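# Load a cartridge into a sealant gun and seat the plunger

## Task

Put the cartridge into the sealant gun: its front end must sit all the way forward in the cup of the gun's front ring, with the nozzle poking out through that ring. The plunger rod starts pulled back; end with the plunger disc touching the cartridge's back end (the trigger can be used). The loaded gun must be left resting on the table itself, not leaning on any other object. Then state that you are done.

## Robot and tools

Robot: two six-joint arms, left_arm and right_arm, each with a two-finger parallel gripper and a wrist camera. In the scene frame the left_arm base is at (-0.026, +0.252, +0.009) m and the right_arm base at (-0.021, -0.313, +0.038) m, both almost unrotated. Scene frame: origin at table-top height halfway between the nominal bases, +x reaching out over the table, +y toward left_arm, +z up. Arm names do not correspond to image left/right.

Frames: each arm reports its hand position, orientation, velocities, targets and wrist-camera pose in its own base frame. Fixed cameras and the table use the scene frame. Motion offsets are taken along the axes of that arm's current Hand target. A gripper's fingers extend along its +z and close along its y. end_effector_position is the spot between the finger pads, a bit under 1 cm behind the tips.

Row format (used by execute_actions and move): 14 numbers, each in [-1, 1]. First left_arm: dx, dy, dz, rx, ry, rz, opening; then the same seven for right_arm. Both arms always appear. The six pose numbers are an offset (not a pose) from that arm's Hand target at the start of the action or call; 1.0 equals 0.6 m of travel or 180 degrees, and rx, ry, rz form a single rotation vector. Repeating an offset in a new call moves further. The opening is absolute: +1 fully open (about 87 mm gap), +0.5 about 59-75 mm, 0 about 31-49 mm, -0.5 about 8-21 mm, -1 shut. To leave an arm alone, give zeros for its six pose numbers and resend its current opening; a 0 opening is a real command.

execute_actions(actions, cameras): actions is a list of actions; each action is a table of 1 to 15 rows, one row per 1/30 s step, and a short table repeats its last row up to step 15 (one action = 0.5 s). Every row counts from the action's start pose. Images come back only for an empty list or when cameras names them (["all"], [] or camera names; an unknown name voids the call). An empty list also reports the scene number and task.

move(target, speed, blend, opening_speed, blocking, cameras): target is one 14-number row or a list of up to 15 rows, all offsets from the same starting Hand targets, not chained. speed is path top speed in m/s, 0.002 to 2.9, default 0.25 (turns up to twice that in rad/s); one value or one per target. blend, in m, rounds corners between listed targets; 0 stops at each. opening_speed (per second on the -1 to +1 scale, at least 0.2) ramps finger motion. A move is capped at 10 s. blocking=false returns after about 0.5 s while the motion continues. Paths do not avoid obstacles or the other arm. The result adds a "move:" line giving the ending (done, off_target, moving, held, fault) and limits (paced = sent pose clipped, held = steps withheld). done means at rest within 10 mm and 2 degrees.

wait(seconds): 0 to 3600, sends nothing new; a running move continues. stop(): brakes a running move (braking needs room). zoom_image(camera, region): region [x0, y0, x1, y1] in pixels of that camera's newest image, at most 504 by 504. read_manual(section): licence texts only. finished_scene(scene): scene number 1 or 2; ends the scene irreversibly. Cameras: cam_head_left, cam_head_right, cam_high, cam_low (504x504), cam_left_wrist, cam_right_wrist (672x504); calibration data is given per camera, and wrist camera poses are updated in results.

Result lines: end_effector_position (m) and end_effector_quat_wxyz per arm in its base frame; Hand target, the last commanded pose after clipping, from which the next offsets count; grip_measured on the command scale; Joint positions (last number is the gripper, 0 shut to 1 open); Joint velocities, or "within noise"; Joint torques (joints 1-3 wrap at ±28 N m); Tool commands; Motor temperatures. MOTOR HOT appears at 75 °C; at 90 °C an OVER-TEMPERATURE FAULT folds that arm and disables it for the scene; at 100 °C it collapses. Holding loads, stretched poses and pushing against unreachable targets heat motors.

Behaviour: orientation commands are clipped to 40 degrees from the measured one per step. Friction and gravity leave the gripper short, low or tilted, especially at long reach; small moves may not happen or go astray. Check position and tilt after every move and correct; resend missing distance as an offset. An arm blocked by something keeps pushing until you command the target back past the gripper. To grip, command about 0.04 below the grip_measured value at first contact. Avoid paths near an arm's own base (the elbow can whip round).

Avoid: dropping parts or releasing them while moving, letting anything fall or leaving it off the table, fast impacts and strong pushes, collisions between the two arms (grippers and wrist cameras are not protected by the clearance check), closing one gripper on the other's fingers, and straining the wrist-camera cables. Any arm stop costs. Loose objects may occasionally be nudged by outside disturbances.

Each tool is called in YAML: its name, and indented under it one key for each argument.

## Session

execute_actions:
  actions: []

Scene clock: 0.00 s.
left_arm: end_effector_position=(+0.4447, -0.0727, +0.3279) grip_measured=+1.000 end_effector_quat_wxyz=(+0.678, -0.053, +0.733, -0.028) | right_arm: end_effector_position=(+0.2952, +0.1481, +0.2598) grip_measured=+1.000 end_effector_quat_wxyz=(+0.640, +0.080, +0.727, +0.236)
Joint positions: left_arm=[-0.262 1.331 1.167 0.082 -0.291 -0.138 1] | right_arm=[0.588 0.786 0.603 0.109 0.343 0.487 1]
Joint velocities: within noise
Joint torques (N m): no reading
Motor temperatures (°C): left_arm=[24 28 27 27 21 20 22] | right_arm=[21 25 24 30 22 25 20]
Heat: left arm: 28 °C; right arm: 30 °C.
Hand target: left_arm +0.4439, -0.0724, +0.3356; +0.684, -0.054, +0.727, -0.030 | right_arm +0.2959, +0.1486, +0.2702; +0.648, +0.082, +0.718, +0.242
Tool commands: left_gripper/opening=+1.0 right_gripper/opening=+1.0

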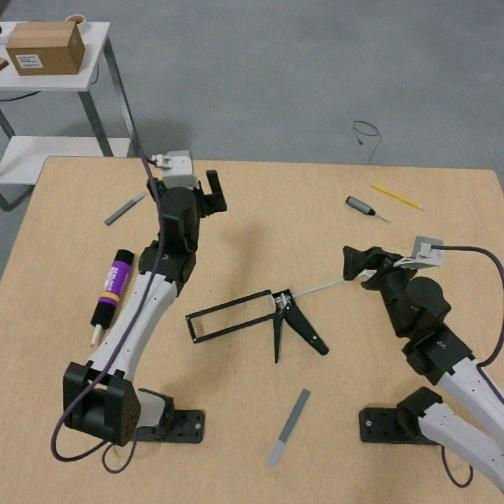

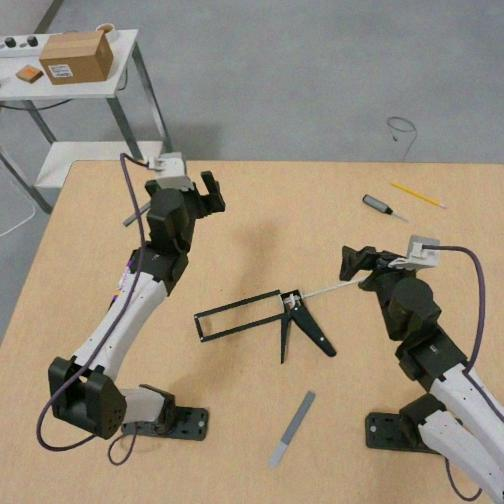

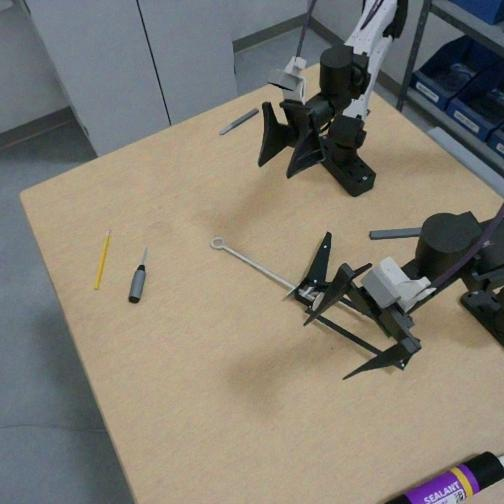

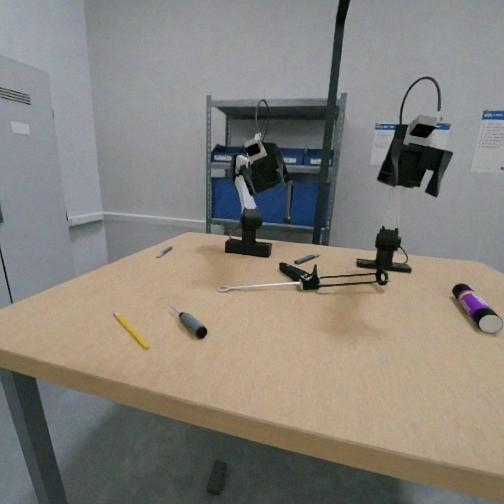

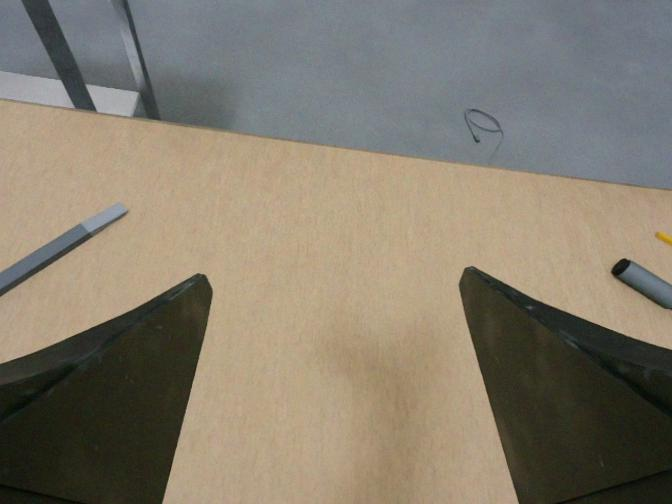

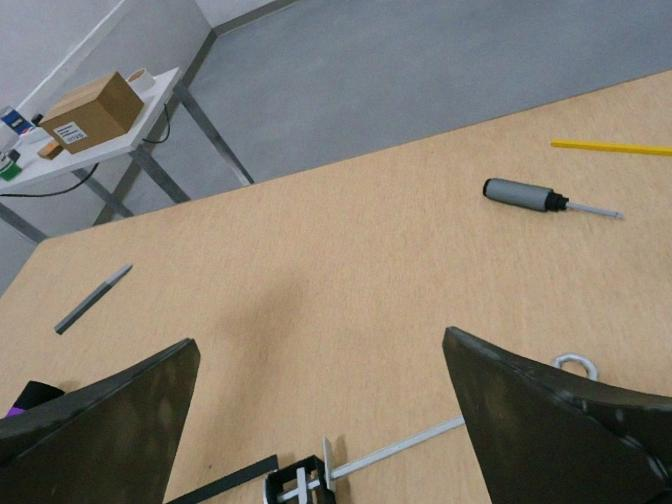

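zoom_image:
  camera: "cam_head_left"
  region: [170, 240, 390, 380]

zoom_image:
  camera: "cam_head_left"
  region: [60, 220, 200, 370]

zoom_image:
  camera: "cam_low"
  region: [200, 240, 504, 350]

zoom_image:
  camera: "cam_high"
  region: [200, 220, 440, 400]

Scaled by 2.291 from the camera's image (finer frame: 720x720).

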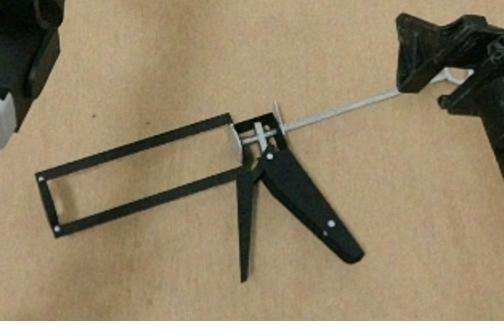

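Scaled by 3.360 from the camera's image (finer frame: 720x720).

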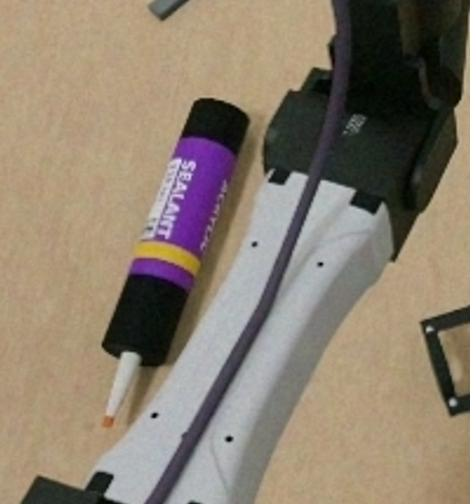

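Scaled by 1.658 from the camera's image (finer frame: 720x720).

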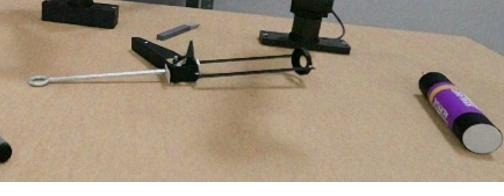

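Scaled by 2.100 from the camera's image (finer frame: 720x720).

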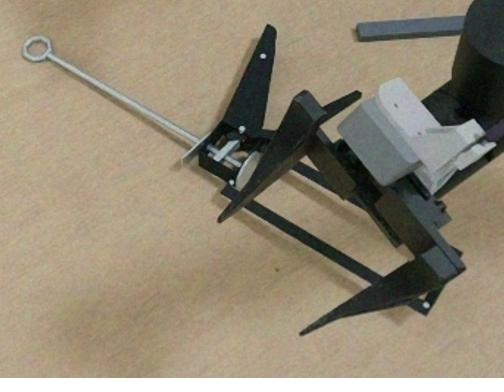

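move:
  target: [0.155,0.395,-0.108,0.0134,0.481,0.0744,1,0.159,0.0485,-0.0503,0.025,0.498,-0.213,1]
  speed: 0.4
  cameras: ["all"]

Scene clock: 8.70 s.
left_arm: end_effector_position=(+0.3646, +0.1477, +0.2242) grip_measured=+1.000 end_effector_quat_wxyz=(+0.136, +0.071, +0.987, +0.056) | right_arm: end_effector_position=(+0.2456, +0.2007, +0.1955) grip_measured=+1.000 end_effector_quat_wxyz=(+0.044, -0.296, +0.954, +0.010)
Joint positions: left_arm=[0.338 2.023 2.291 -1.544 0.006 0.482 1] | right_arm=[0.683 1.87 1.96 -1.572 0.015 0.08 1]
Joint torques (N m): left_arm=[0.32 -8.53 7.25 0.62 -0.16 0.04] | right_arm=[0.58 -6.24 8.96 0.55 -0.27 -0.09]
Heat: left arm: 29 °C; right arm: 31 °C.
Hand target: left_arm +0.3650, +0.1496, +0.2195; +0.000, +0.072, +0.997, +0.000 | right_arm +0.2468, +0.2077, +0.1997; -0.001, -0.304, +0.953, +0.000
Off the commanded pose: left_arm 0.005 m, 17 deg | right_arm 0.008 m, 5 deg.
joint sent to its limit (left arm) — joint 4 (wrist pitch), lower limit. The joint targets are off in orientation, not in position.
joint sent to its limit (right arm) — joint 4 (wrist pitch), lower limit. The joint targets are off in orientation, not in position.
move: off_target (left_arm, right_arm)
cam_left_wrist: T_world_to_cam=[[-0.16024, -0.97812, -0.13271, 0.23463], [-0.77869, 0.04264, 0.62596, 0.14999], [-0.6066, 0.20364, -0.76848, 0.50711]] pos_world=[0.462, 0.11983, 0.32696]
cam_right_wrist: T_world_to_cam=[[0.54973, -0.83446, 0.03837, 0.02348], [-0.65821, -0.40442, 0.63499, 0.15007], [-0.51435, -0.37433, -0.77157, 0.49458]] pos_world=[0.34025, 0.26542, 0.28541]

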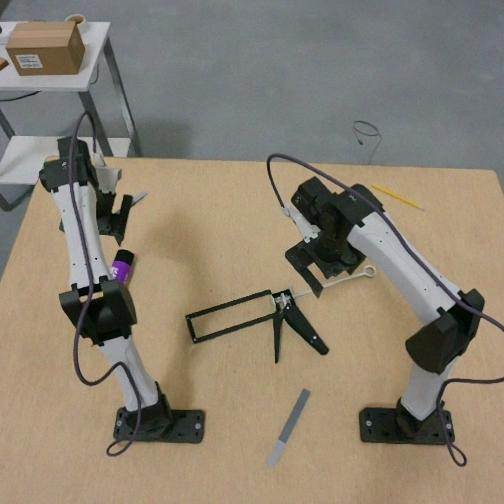

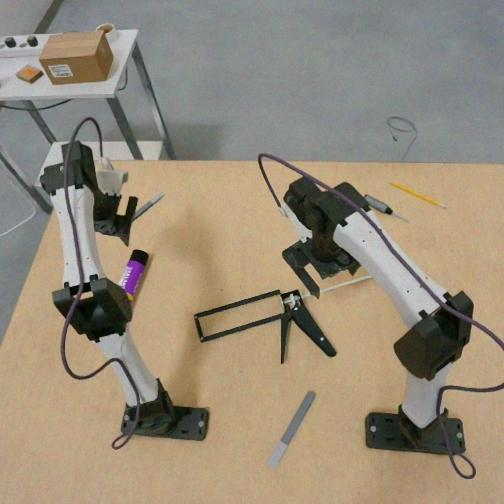

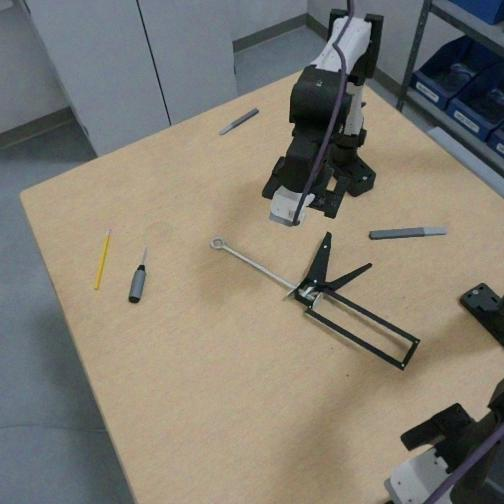

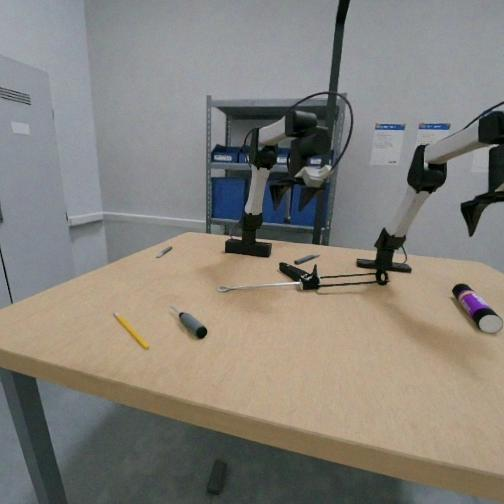

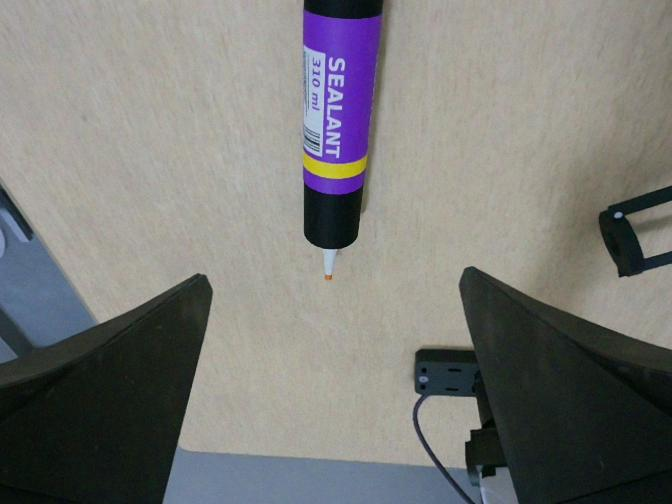

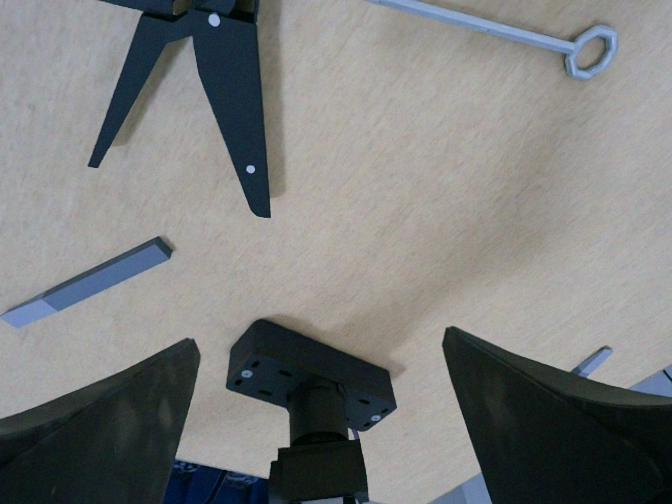

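move:
  target: [0.065,0.0445,0.167,0,0,0.0206,1,-0.058,-0.2375,0.133,0,0,0.578,0.3]
  speed: 0.4
  cameras: ["all"]

Scene clock: 15.17 s.
left_arm: end_effector_position=(+0.3308, +0.1781, +0.1303) grip_measured=+1.000 end_effector_quat_wxyz=(+0.011, +0.103, +0.995, +0.004) | right_arm: end_effector_position=(+0.3561, +0.1106, +0.1250) grip_measured=+0.300 end_effector_quat_wxyz=(+0.007, +0.557, +0.830, -0.003)
Joint positions: left_arm=[0.43 2.101 2.018 -1.465 0.005 0.638 1] | right_arm=[0.198 1.983 1.822 -1.403 0.014 1.38 0.65]
Joint torques (N m): left_arm=[1.22 -9.48 5.19 0.4 -0.02 0.07] | right_arm=[-0.51 -7.3 5.48 0.47 -0.2 0.11]
Heat: left arm: 30 °C; right arm: 31 °C.
Hand target: left_arm +0.3303, +0.1814, +0.1192; +0.000, +0.104, +0.995, +0.000 | right_arm +0.3576, +0.1114, +0.1200; +0.000, +0.564, +0.826, -0.001
Off the commanded pose: left_arm 0.012 m, 1 deg | right_arm 0.005 m, 1 deg.
move: off_target (left_arm)
cam_left_wrist: T_world_to_cam=[[-0.23996, -0.97078, -0.00356, 0.25469], [-0.58622, 0.14198, 0.79762, 0.07746], [-0.7738, 0.19349, -0.60315, 0.4438]] pos_world=[0.44994, 0.15038, 0.20681]
cam_right_wrist: T_world_to_cam=[[-0.93102, -0.36383, 0.02892, 0.36675], [-0.24432, 0.68015, 0.69115, -0.04333], [-0.27113, 0.63641, -0.72213, 0.2587]] pos_world=[0.40101, -0.00173, 0.20616]

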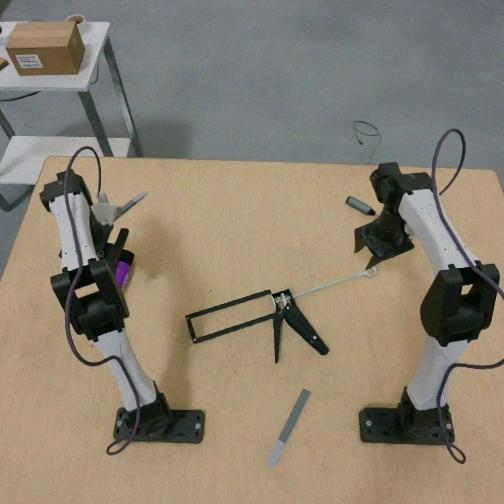

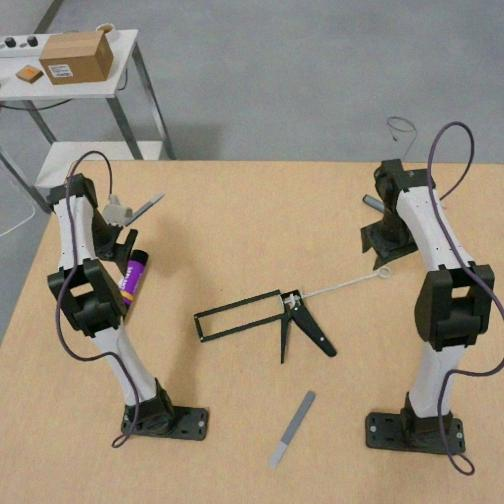

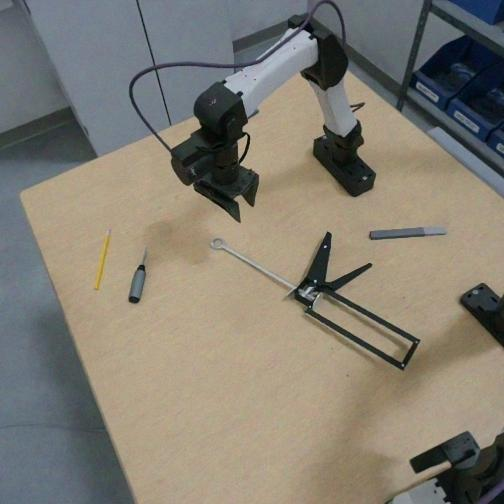

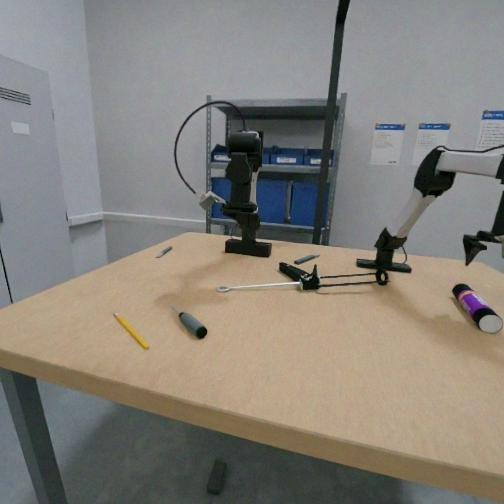

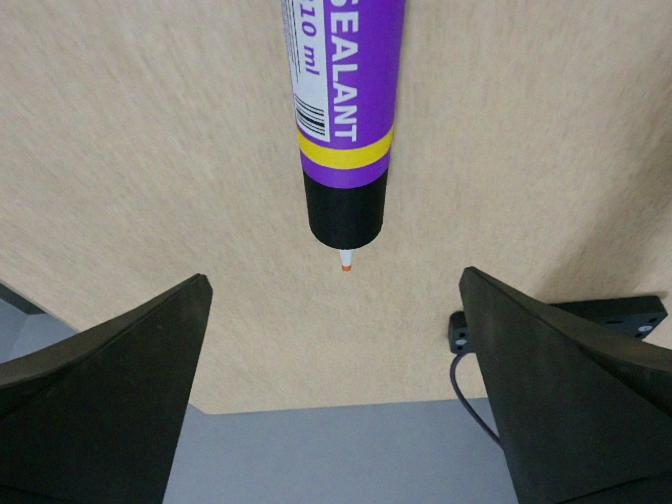

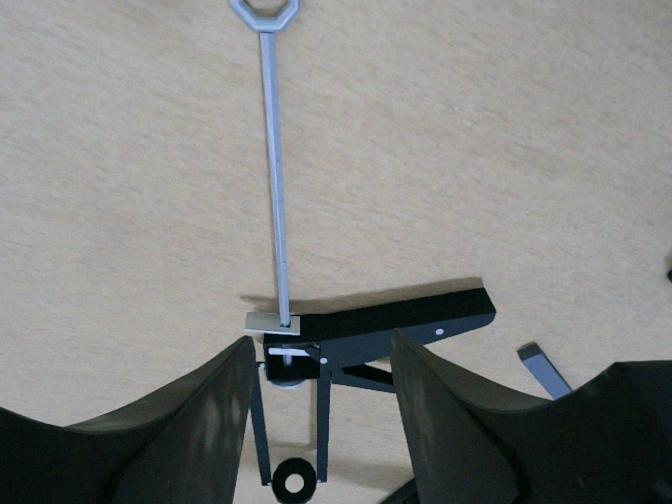

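zoom_image:
  camera: "cam_right_wrist"
  region: [220, 290, 420, 504]

move:
  target: [-0.012,-0.008,0.167,0,0,0.006,1,0,0,0,0,0,0,0.3]
  speed: 0.25
  cameras: ["cam_left_wrist"]

Scaled by 2.355 from the camera's image (finer frame: 960x720).

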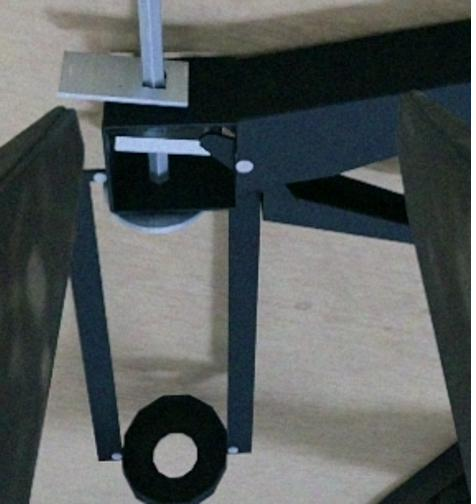

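Scene clock: 17.67 s.
left_arm: end_effector_position=(+0.3374, +0.1773, +0.0300) grip_measured=+1.000 end_effector_quat_wxyz=(+0.010, +0.108, +0.994, +0.003) | right_arm: end_effector_position=(+0.3562, +0.1107, +0.1250) grip_measured=+0.300 end_effector_quat_wxyz=(+0.007, +0.557, +0.830, -0.003)
Joint positions: left_arm=[0.421 2.142 1.68 -1.089 0.005 0.638 1] | right_arm=[0.198 1.983 1.822 -1.403 0.014 1.381 0.65]
Joint torques (N m): left_arm=[0.05 -9.78 5.33 0.42 -0.01 0.03] | right_arm=[-0.51 -7.3 5.45 0.47 -0.21 0.11]
Heat: left arm: 31 °C; right arm: 31 °C.
Hand target: left_arm +0.3363, +0.1752, +0.0190; +0.000, +0.113, +0.994, +0.000 | right_arm +0.3576, +0.1114, +0.1200; +0.000, +0.564, +0.826, -0.001
Off the commanded pose: left_arm 0.011 m, 1 deg | right_arm 0.005 m, 1 deg.
move: off_target (left_arm)
cam_left_wrist: T_world_to_cam=[[-0.24896, -0.96851, -0.00215, 0.25776], [-0.58325, 0.14816, 0.79867, 0.15938], [-0.7732, 0.20009, -0.60177, 0.3871]] pos_world=[0.45644, 0.14857, 0.1062]

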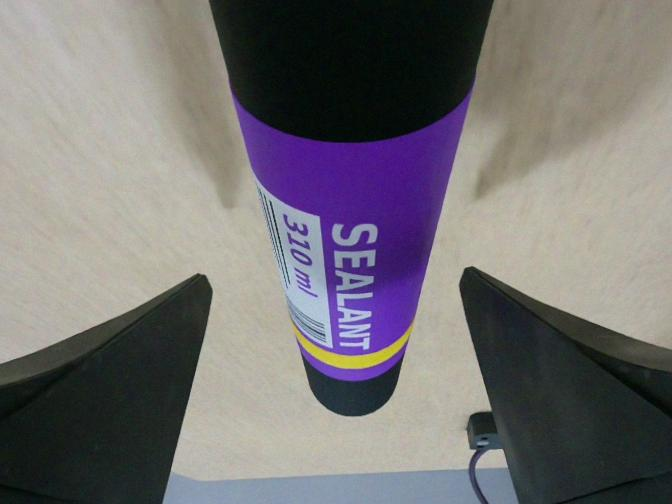

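move:
  target: [0,0,0.013,0,0,0,1,0,0.043,0.158,0,0,-0.012,0.3]
  speed: 0.2

move:
  target: [0,0,0,0,0,0,0.02,0,0,0,0,0,0,0.0]
  opening_speed: 1
  cameras: ["cam_left_wrist","cam_right_wrist"]

Scene clock: 22.57 s.
left_arm: end_effector_position=(+0.3380, +0.1775, +0.0228) grip_measured=+1.000 end_effector_quat_wxyz=(+0.011, +0.108, +0.994, +0.003) | right_arm: end_effector_position=(+0.3820, +0.1158, +0.0307) grip_measured=+0.300 end_effector_quat_wxyz=(+0.007, +0.554, +0.833, -0.004)
Joint positions: left_arm=[0.421 2.149 1.662 -1.061 0.005 0.638 1] | right_arm=[0.198 2.125 1.656 -1.098 0.014 1.372 0.65]
Joint torques (N m): left_arm=[0.06 -9.76 5.16 0.46 -0.01 0.04] | right_arm=[0.5 -7.84 5.93 0.46 -0.21 -0.08]
Heat: left arm: 32 °C; right arm: 31 °C.
Hand target: left_arm +0.3363, +0.1752, +0.0113; +0.000, +0.113, +0.994, +0.000 | right_arm +0.3815, +0.1207, +0.0250; +0.000, +0.549, +0.836, -0.001
Off the commanded pose: left_arm 0.012 m, 1 deg | right_arm 0.007 m, 1 deg.
move: off_target (left_arm)

Scene clock: 23.90 s.
left_arm: end_effector_position=(+0.3386, +0.1776, +0.0227) grip_measured=+0.037 end_effector_quat_wxyz=(+0.012, +0.109, +0.994, +0.004) | right_arm: end_effector_position=(+0.3821, +0.1158, +0.0307) grip_measured=+0.000 end_effector_quat_wxyz=(+0.007, +0.554, +0.833, -0.004)
Joint positions: left_arm=[0.42 2.149 1.662 -1.059 0.005 0.638 0.518] | right_arm=[0.198 2.125 1.656 -1.097 0.014 1.372 0.5]
Joint torques (N m): left_arm=[0.17 -9.72 5.12 0.39 -0.02 0.02] | right_arm=[0.49 -7.86 5.96 0.47 -0.2 -0.08]
Heat: left arm: 32 °C; right arm: 31 °C.
Hand target: left_arm +0.3364, +0.1752, +0.0113; +0.000, +0.113, +0.994, +0.000 | right_arm +0.3815, +0.1207, +0.0250; +0.000, +0.549, +0.836, -0.001
Off the commanded pose: left_arm 0.012 m, 2 deg | right_arm 0.007 m, 1 deg.
move: done
cam_left_wrist: T_world_to_cam=[[-0.25, -0.96823, -0.00559, 0.25881], [-0.58615, 0.14675, 0.7968, 0.16699], [-0.77067, 0.20247, -0.60421, 0.38235]] pos_world=[0.45725, 0.14867, 0.09941]
cam_right_wrist: T_world_to_cam=[[-0.92805, -0.37121, 0.03053, 0.39527], [-0.24863, 0.67845, 0.69129, 0.02662], [-0.27732, 0.63396, -0.72193, 0.197]] pos_world=[0.42808, 0.00377, 0.11175]

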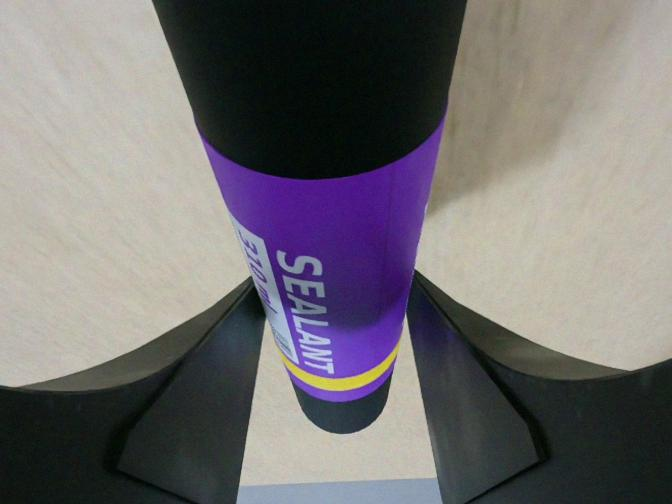

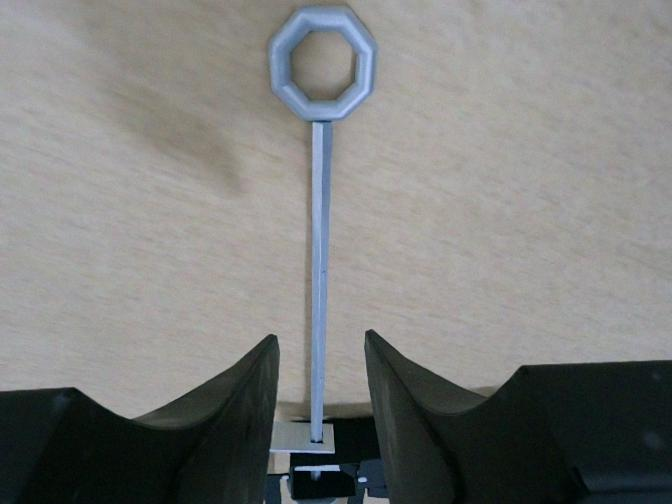

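move:
  target:
    - [0,0,-0.17,0,0,0,-0.12,0,0,0.067,0,0,0,0.0]
    - [-0.022,-0.585,-0.25,0,0,0.311,-0.12,0,0,0.067,0,0,0,-1]
  speed: 0.3
  opening_speed: 1
  cameras: ["all"]

Scene clock: 30.07 s.
left_arm: end_effector_position=(+0.2686, -0.1698, +0.1500) grip_measured=+0.037 end_effector_quat_wxyz=(-0.003, +0.568, +0.823, -0.008) | right_arm: end_effector_position=(+0.3837, +0.1162, -0.0093) grip_measured=-0.994 end_effector_quat_wxyz=(+0.007, +0.554, +0.833, -0.003)
Joint positions: left_arm=[-0.627 1.893 1.795 -1.478 0.015 0.58 0.518] | right_arm=[0.198 2.176 1.571 -0.96 0.014 1.372 0.003]
Joint torques (N m): left_arm=[0.25 -9.4 10.92 -0.08 -0.13 -0.1] | right_arm=[0.47 -8.2 5.37 0.48 -0.21 -0.08]
Motor temperatures (°C): left_arm=[24 33 31 27 21 19 22] | right_arm=[21 28 27 30 22 25 20]
Heat: left arm: 33 °C; right arm: 30 °C.
Hand target: left_arm +0.2701, -0.1696, +0.1616; +0.001, +0.566, +0.824, +0.000 | right_arm +0.3814, +0.1206, -0.0151; +0.000, +0.549, +0.836, -0.001
Off the commanded pose: left_arm 0.012 m, 1 deg | right_arm 0.008 m, 1 deg.
move: off_target (left_arm)
cam_left_wrist: T_world_to_cam=[[-0.94639, -0.3223, 0.02188, 0.1982], [-0.17345, 0.56412, 0.80727, 0.03394], [-0.27252, 0.76019, -0.58978, 0.43441]] pos_world=[0.31184, -0.2855, 0.22447]
cam_right_wrist: T_world_to_cam=[[-0.92795, -0.37157, 0.02897, 0.3981], [-0.24984, 0.67785, 0.69145, 0.05488], [-0.27655, 0.63439, -0.72185, 0.16795]] pos_world=[0.42958, 0.00417, 0.07176]

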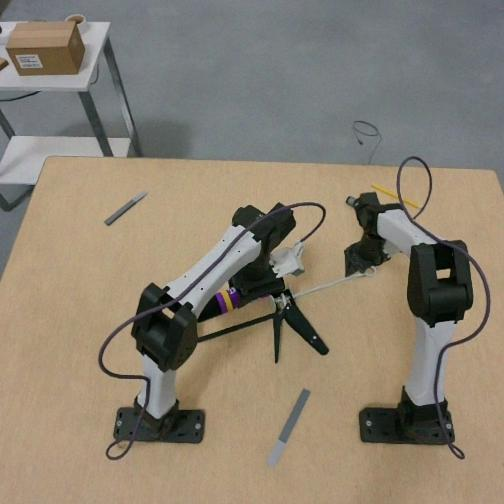

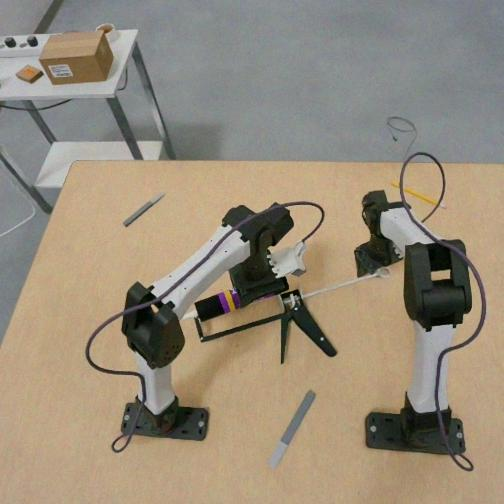

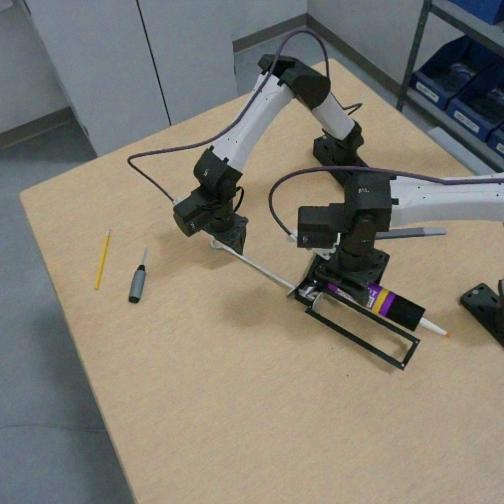

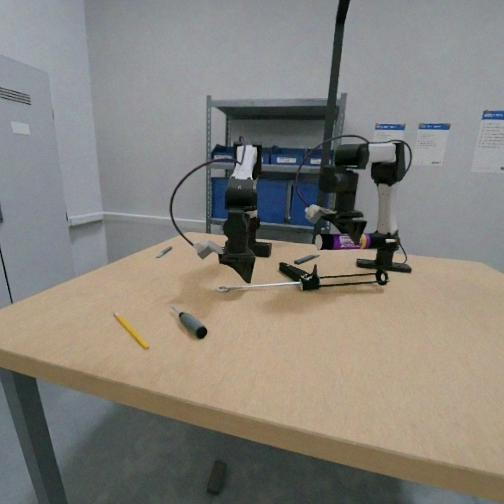

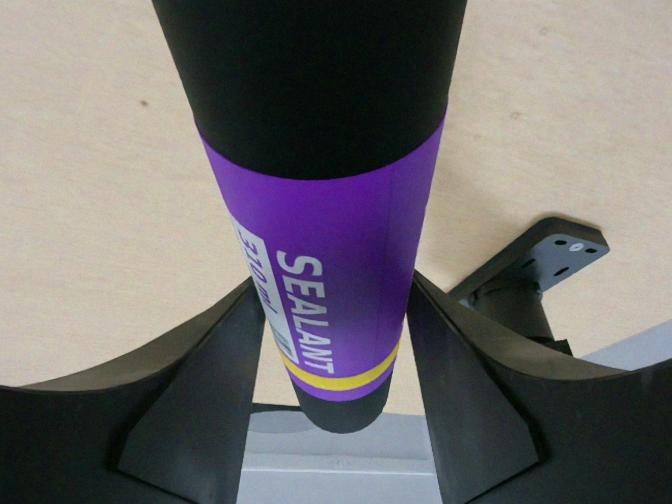

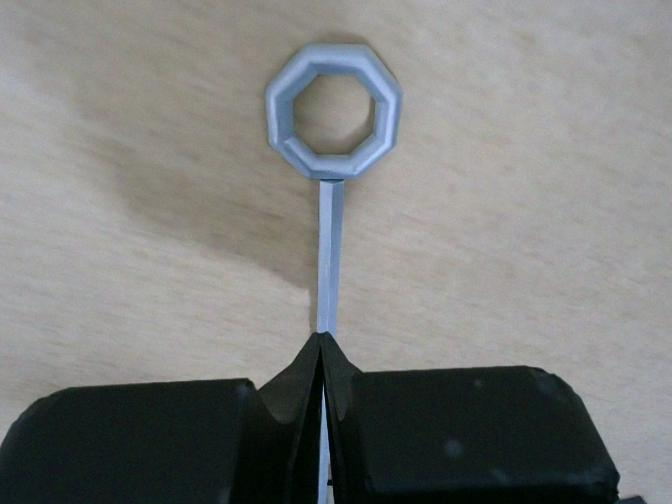

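move:
  target:
    - [0,0,0,0,0,0,-0.12,0,0.003,-0.01,0,0,0,-0.3]
    - [0,0,0,0,0,0,-0.12,0,0.003,0.023,0,0,0,-0.3]
    - [0,0,0,0,0,0,-0.12,0,0.003,0.023,0,0,0,-1]
  speed: 0.2
  opening_speed: 1.5
  cameras: ["cam_right_wrist","cam_head_left","cam_high"]

zoom_image:
  camera: "cam_head_left"
  region: [160, 240, 330, 380]

zoom_image:
  camera: "cam_high"
  region: [270, 240, 470, 400]

Scene clock: 33.27 s.
left_arm: end_effector_position=(+0.2686, -0.1698, +0.1500) grip_measured=+0.037 end_effector_quat_wxyz=(-0.003, +0.568, +0.823, -0.008) | right_arm: end_effector_position=(+0.3855, +0.1166, -0.0232) grip_measured=-0.578 end_effector_quat_wxyz=(+0.007, +0.554, +0.833, -0.003)
Joint positions: left_arm=[-0.627 1.893 1.795 -1.478 0.015 0.58 0.518] | right_arm=[0.198 2.203 1.557 -0.919 0.014 1.372 0.211]
Joint torques (N m): left_arm=[0.21 -9.42 10.92 -0.11 -0.13 -0.1] | right_arm=[0.57 -8.28 5.34 0.48 -0.2 -0.07]
Heat: left arm: 34 °C; right arm: 30 °C.
Hand target: left_arm +0.2701, -0.1696, +0.1616; +0.001, +0.566, +0.824, +0.000 | right_arm +0.3831, +0.1213, -0.0289; +0.000, +0.549, +0.836, -0.001
Off the commanded pose: left_arm 0.012 m, 1 deg | right_arm 0.008 m, 1 deg.
move: done
cam_right_wrist: T_world_to_cam=[[-0.92792, -0.37163, 0.02932, 0.40029], [-0.24953, 0.67765, 0.69176, 0.06459], [-0.27694, 0.63458, -0.72153, 0.15824]] pos_world=[0.43138, 0.00457, 0.05776]
Images, in order (width x height): cam_head_left 504x504, cam_high 504x504, cam_right_wrist 672x504.

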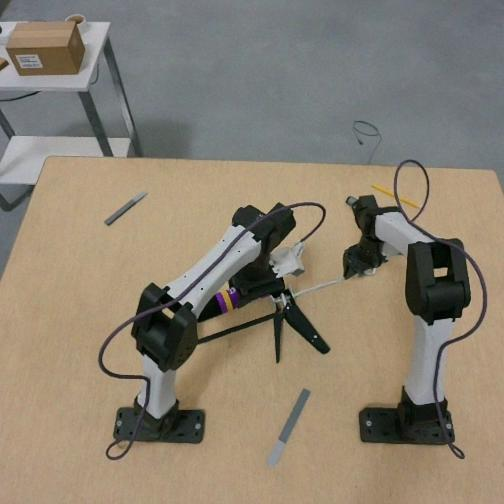

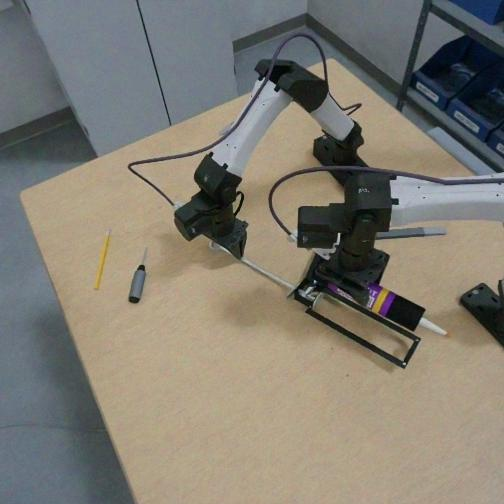

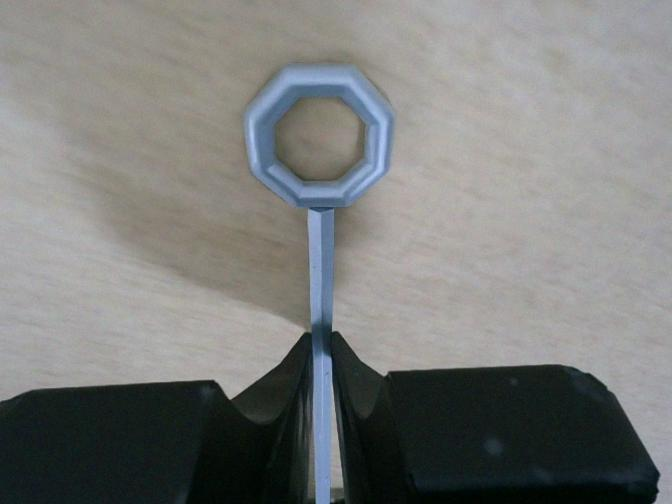

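Scaled by 2.965 from the camera's image (finer frame: 720x720).

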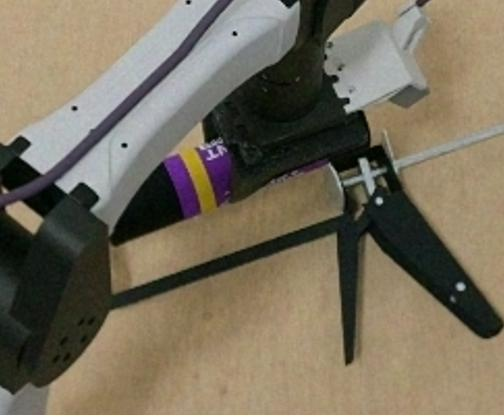

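Scaled by 2.520 from the camera's image (finer frame: 720x720).

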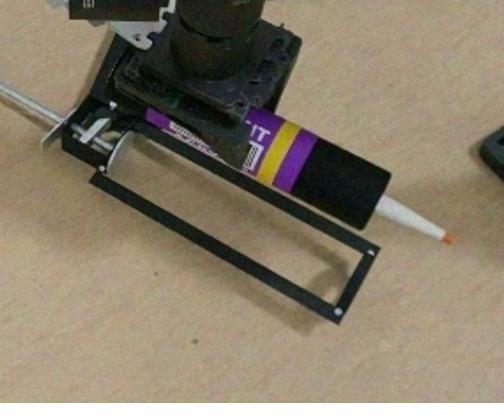

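move:
  target: [-0.0757,0.001,0.107,0.002,-0.1,0.0139,-0.12,0,0,0,0,0,0,-0.8]
  speed: 0.2
  cameras: ["all"]

zoom_image:
  camera: "cam_head_left"
  region: [160, 240, 330, 380]

zoom_image:
  camera: "cam_high"
  region: [270, 240, 470, 400]

zoom_image:
  camera: "cam_low"
  region: [280, 220, 420, 320]

Scene clock: 39.67 s.
left_arm: end_effector_position=(+0.2784, -0.2052, +0.0739) grip_measured=+0.037 end_effector_quat_wxyz=(+0.077, +0.577, +0.809, -0.083) | right_arm: end_effector_position=(+0.3856, +0.1167, -0.0232) grip_measured=-0.578 end_effector_quat_wxyz=(+0.007, +0.554, +0.833, -0.003)
Joint positions: left_arm=[-0.619 1.845 1.444 -1.013 0.166 0.607 0.518] | right_arm=[0.198 2.203 1.557 -0.919 0.013 1.372 0.211]
Joint torques (N m): left_arm=[1.35 -16.13 6.91 0.79 0.31 0.06] | right_arm=[0.57 -8.31 5.33 0.47 -0.19 -0.07]
Heat: left arm: 35 °C; right arm: 30 °C.
Hand target: left_arm +0.2870, -0.2118, +0.0972; +0.127, +0.577, +0.802, -0.091 | right_arm +0.3831, +0.1214, -0.0289; +0.000, +0.549, +0.836, -0.001
Off the commanded pose: left_arm 0.026 m, 6 deg | right_arm 0.008 m, 1 deg.
move: off_target (left_arm)
cam_left_wrist: T_world_to_cam=[[-0.95698, -0.28681, 0.04402, 0.20641], [-0.18808, 0.72862, 0.65859, 0.16601], [-0.22096, 0.62198, -0.75121, 0.38829]] pos_world=[0.31455, -0.30327, 0.17327]
cam_right_wrist: T_world_to_cam=[[-0.92795, -0.37159, 0.02884, 0.40042], [-0.24974, 0.67736, 0.69196, 0.0647], [-0.27666, 0.6349, -0.72136, 0.15813]] pos_world=[0.43148, 0.00457, 0.05776]

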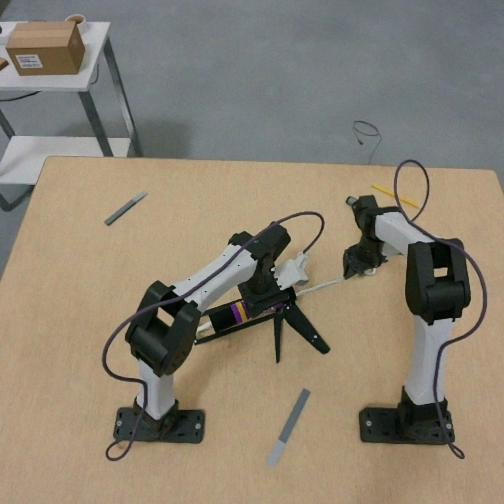

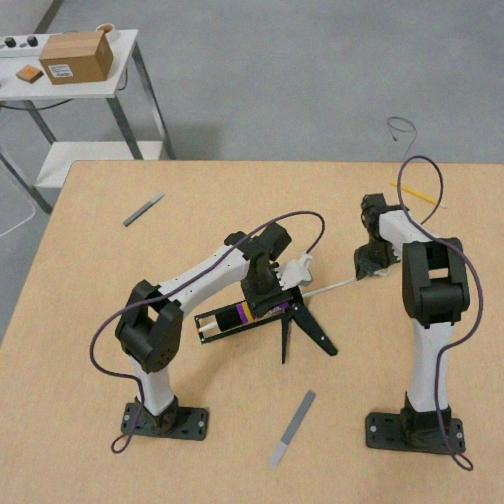

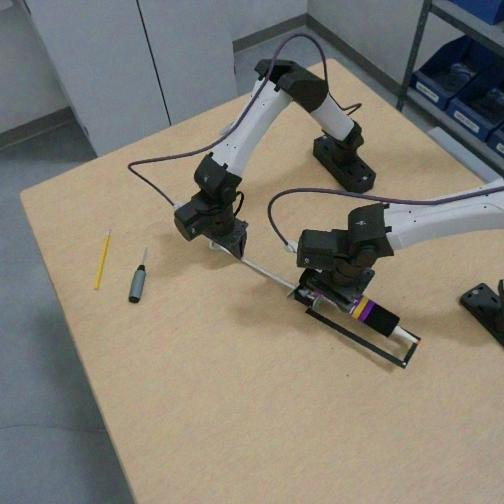

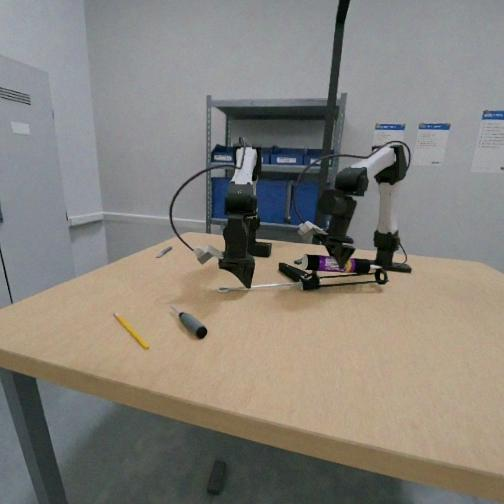

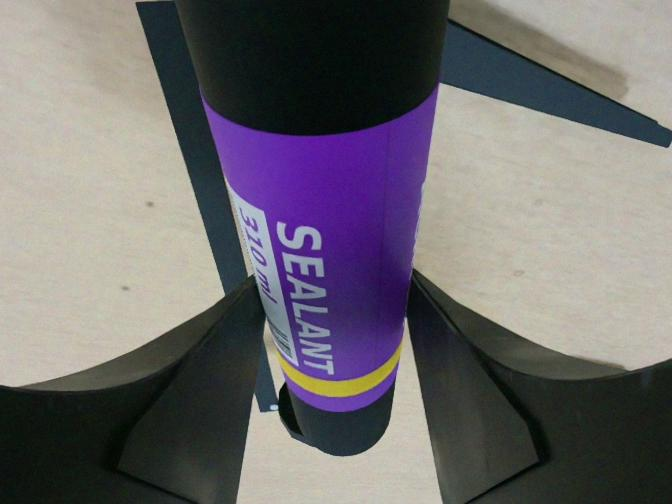

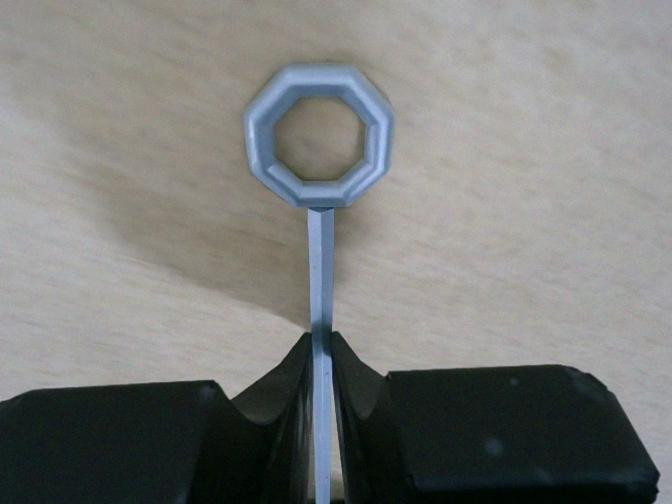

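Scaled by 2.965 from the camera's image (finer frame: 720x720).

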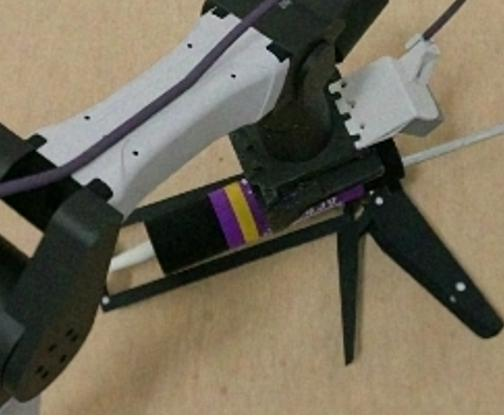

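Scaled by 2.520 from the camera's image (finer frame: 720x720).

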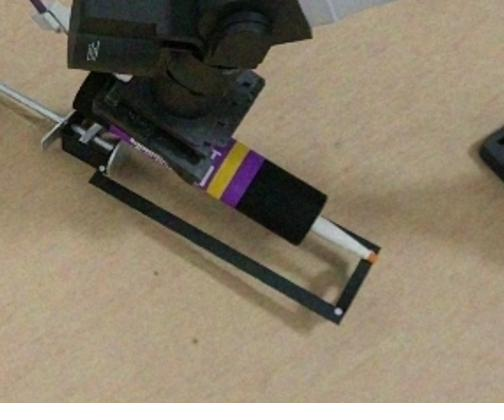

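Scaled by 3.600 from the camera's image (finer frame: 720x720).

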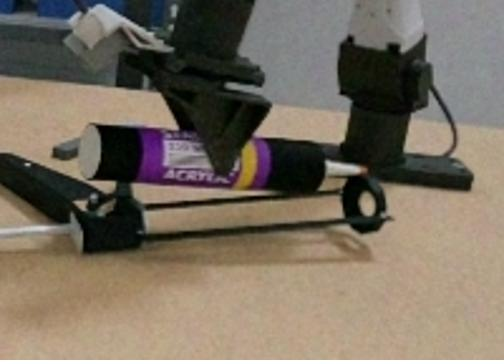

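execute_actions:
  actions:
    - [[0,0,0,0,0,0,-0.12,0,0,0,0,0,0,-0.8]]
  cameras: ["cam_low"]

zoom_image:
  camera: "cam_low"
  region: [280, 220, 420, 320]

Scene clock: 41.23 s.
left_arm: end_effector_position=(+0.2784, -0.2052, +0.0738) grip_measured=+0.037 end_effector_quat_wxyz=(+0.077, +0.577, +0.809, -0.083) | right_arm: end_effector_position=(+0.3856, +0.1167, -0.0232) grip_measured=-0.578 end_effector_quat_wxyz=(+0.007, +0.554, +0.833, -0.003)
Joint positions: left_arm=[-0.619 1.845 1.444 -1.013 0.167 0.607 0.518] | right_arm=[0.198 2.203 1.557 -0.919 0.013 1.372 0.211]
Joint torques (N m): left_arm=[1.37 -16.14 6.84 0.76 0.3 0.04] | right_arm=[0.55 -8.31 5.34 0.47 -0.2 -0.07]
Heat: left arm: 35 °C; right arm: 30 °C.
Hand target: left_arm +0.2869, -0.2118, +0.0972; +0.127, +0.577, +0.802, -0.091 | right_arm +0.3831, +0.1214, -0.0289; +0.000, +0.549, +0.836, -0.001
Off the commanded pose: left_arm 0.026 m, 6 deg | right_arm 0.008 m, 1 deg.

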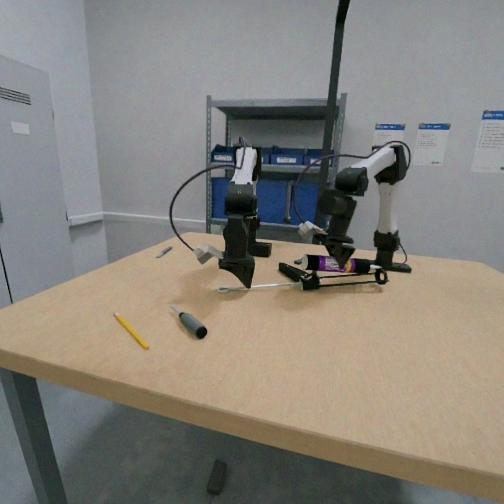

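Scaled by 3.600 from the camera's image (finer frame: 720x720).

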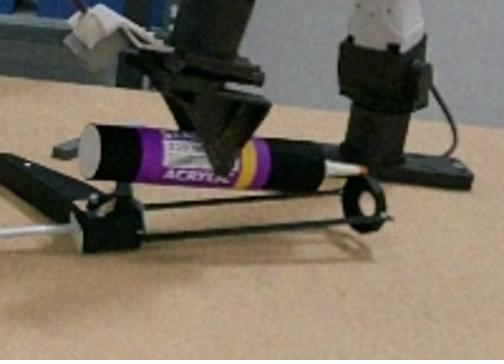

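move:
  target: [-0.02,0,-0.07,0,0,0,-0.12,0,0,0,0,0,0,-0.8]
  speed: 0.1
  cameras: ["cam_low","cam_head_right"]

zoom_image:
  camera: "cam_low"
  region: [280, 220, 420, 320]

zoom_image:
  camera: "cam_head_right"
  region: [160, 240, 330, 380]

Scene clock: 43.10 s.
left_arm: end_effector_position=(+0.2778, -0.2035, +0.1069) grip_measured=+0.037 end_effector_quat_wxyz=(+0.080, +0.577, +0.809, -0.084) | right_arm: end_effector_position=(+0.3856, +0.1167, -0.0232) grip_measured=-0.578 end_effector_quat_wxyz=(+0.007, +0.554, +0.833, -0.003)
Joint positions: left_arm=[-0.615 1.823 1.547 -1.135 0.168 0.61 0.518] | right_arm=[0.198 2.203 1.557 -0.919 0.013 1.372 0.211]
Joint torques (N m): left_arm=[1.25 -14.94 11.93 0.37 0.29 0.05] | right_arm=[0.55 -8.29 5.33 0.48 -0.19 -0.07]
Heat: left arm: 36 °C; right arm: 30 °C.
Hand target: left_arm +0.2865, -0.2103, +0.1410; +0.128, +0.577, +0.801, -0.091 | right_arm +0.3831, +0.1214, -0.0289; +0.000, +0.549, +0.836, -0.001
Off the commanded pose: left_arm 0.036 m, 6 deg | right_arm 0.008 m, 1 deg.
move: off_target (left_arm)
Images, in order (width x height): cam_head_right 504x504, cam_low 504x504.

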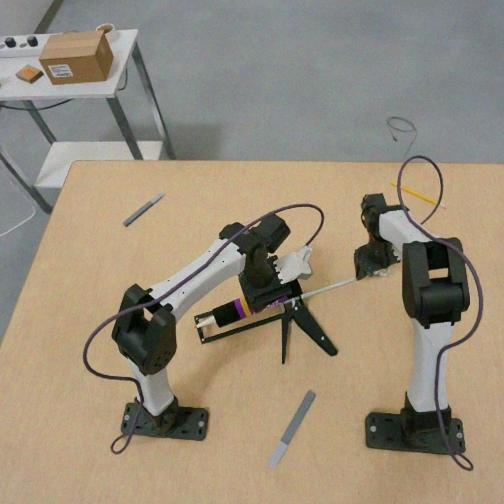

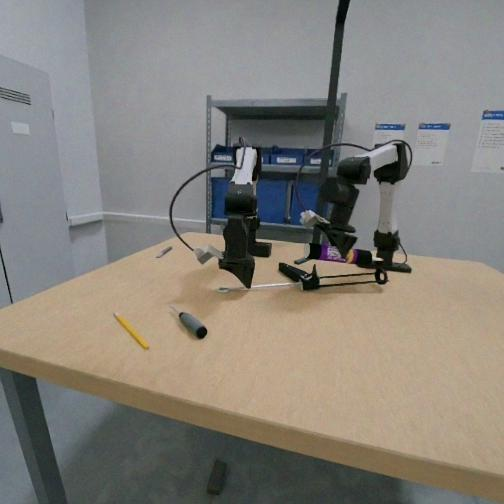

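Scaled by 3.600 from the camera's image (finer frame: 720x720).

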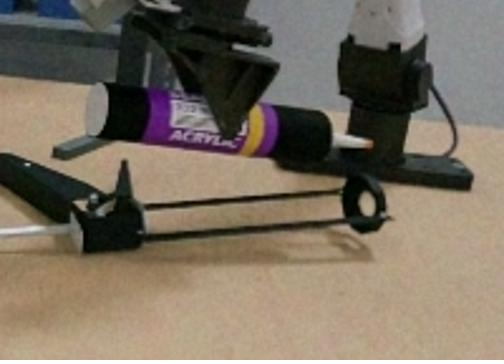

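Scaled by 2.965 from the camera's image (finer frame: 720x720).

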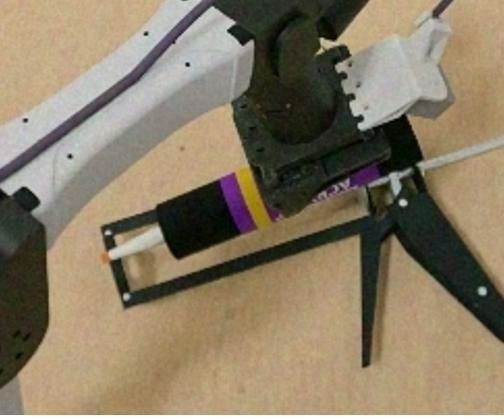

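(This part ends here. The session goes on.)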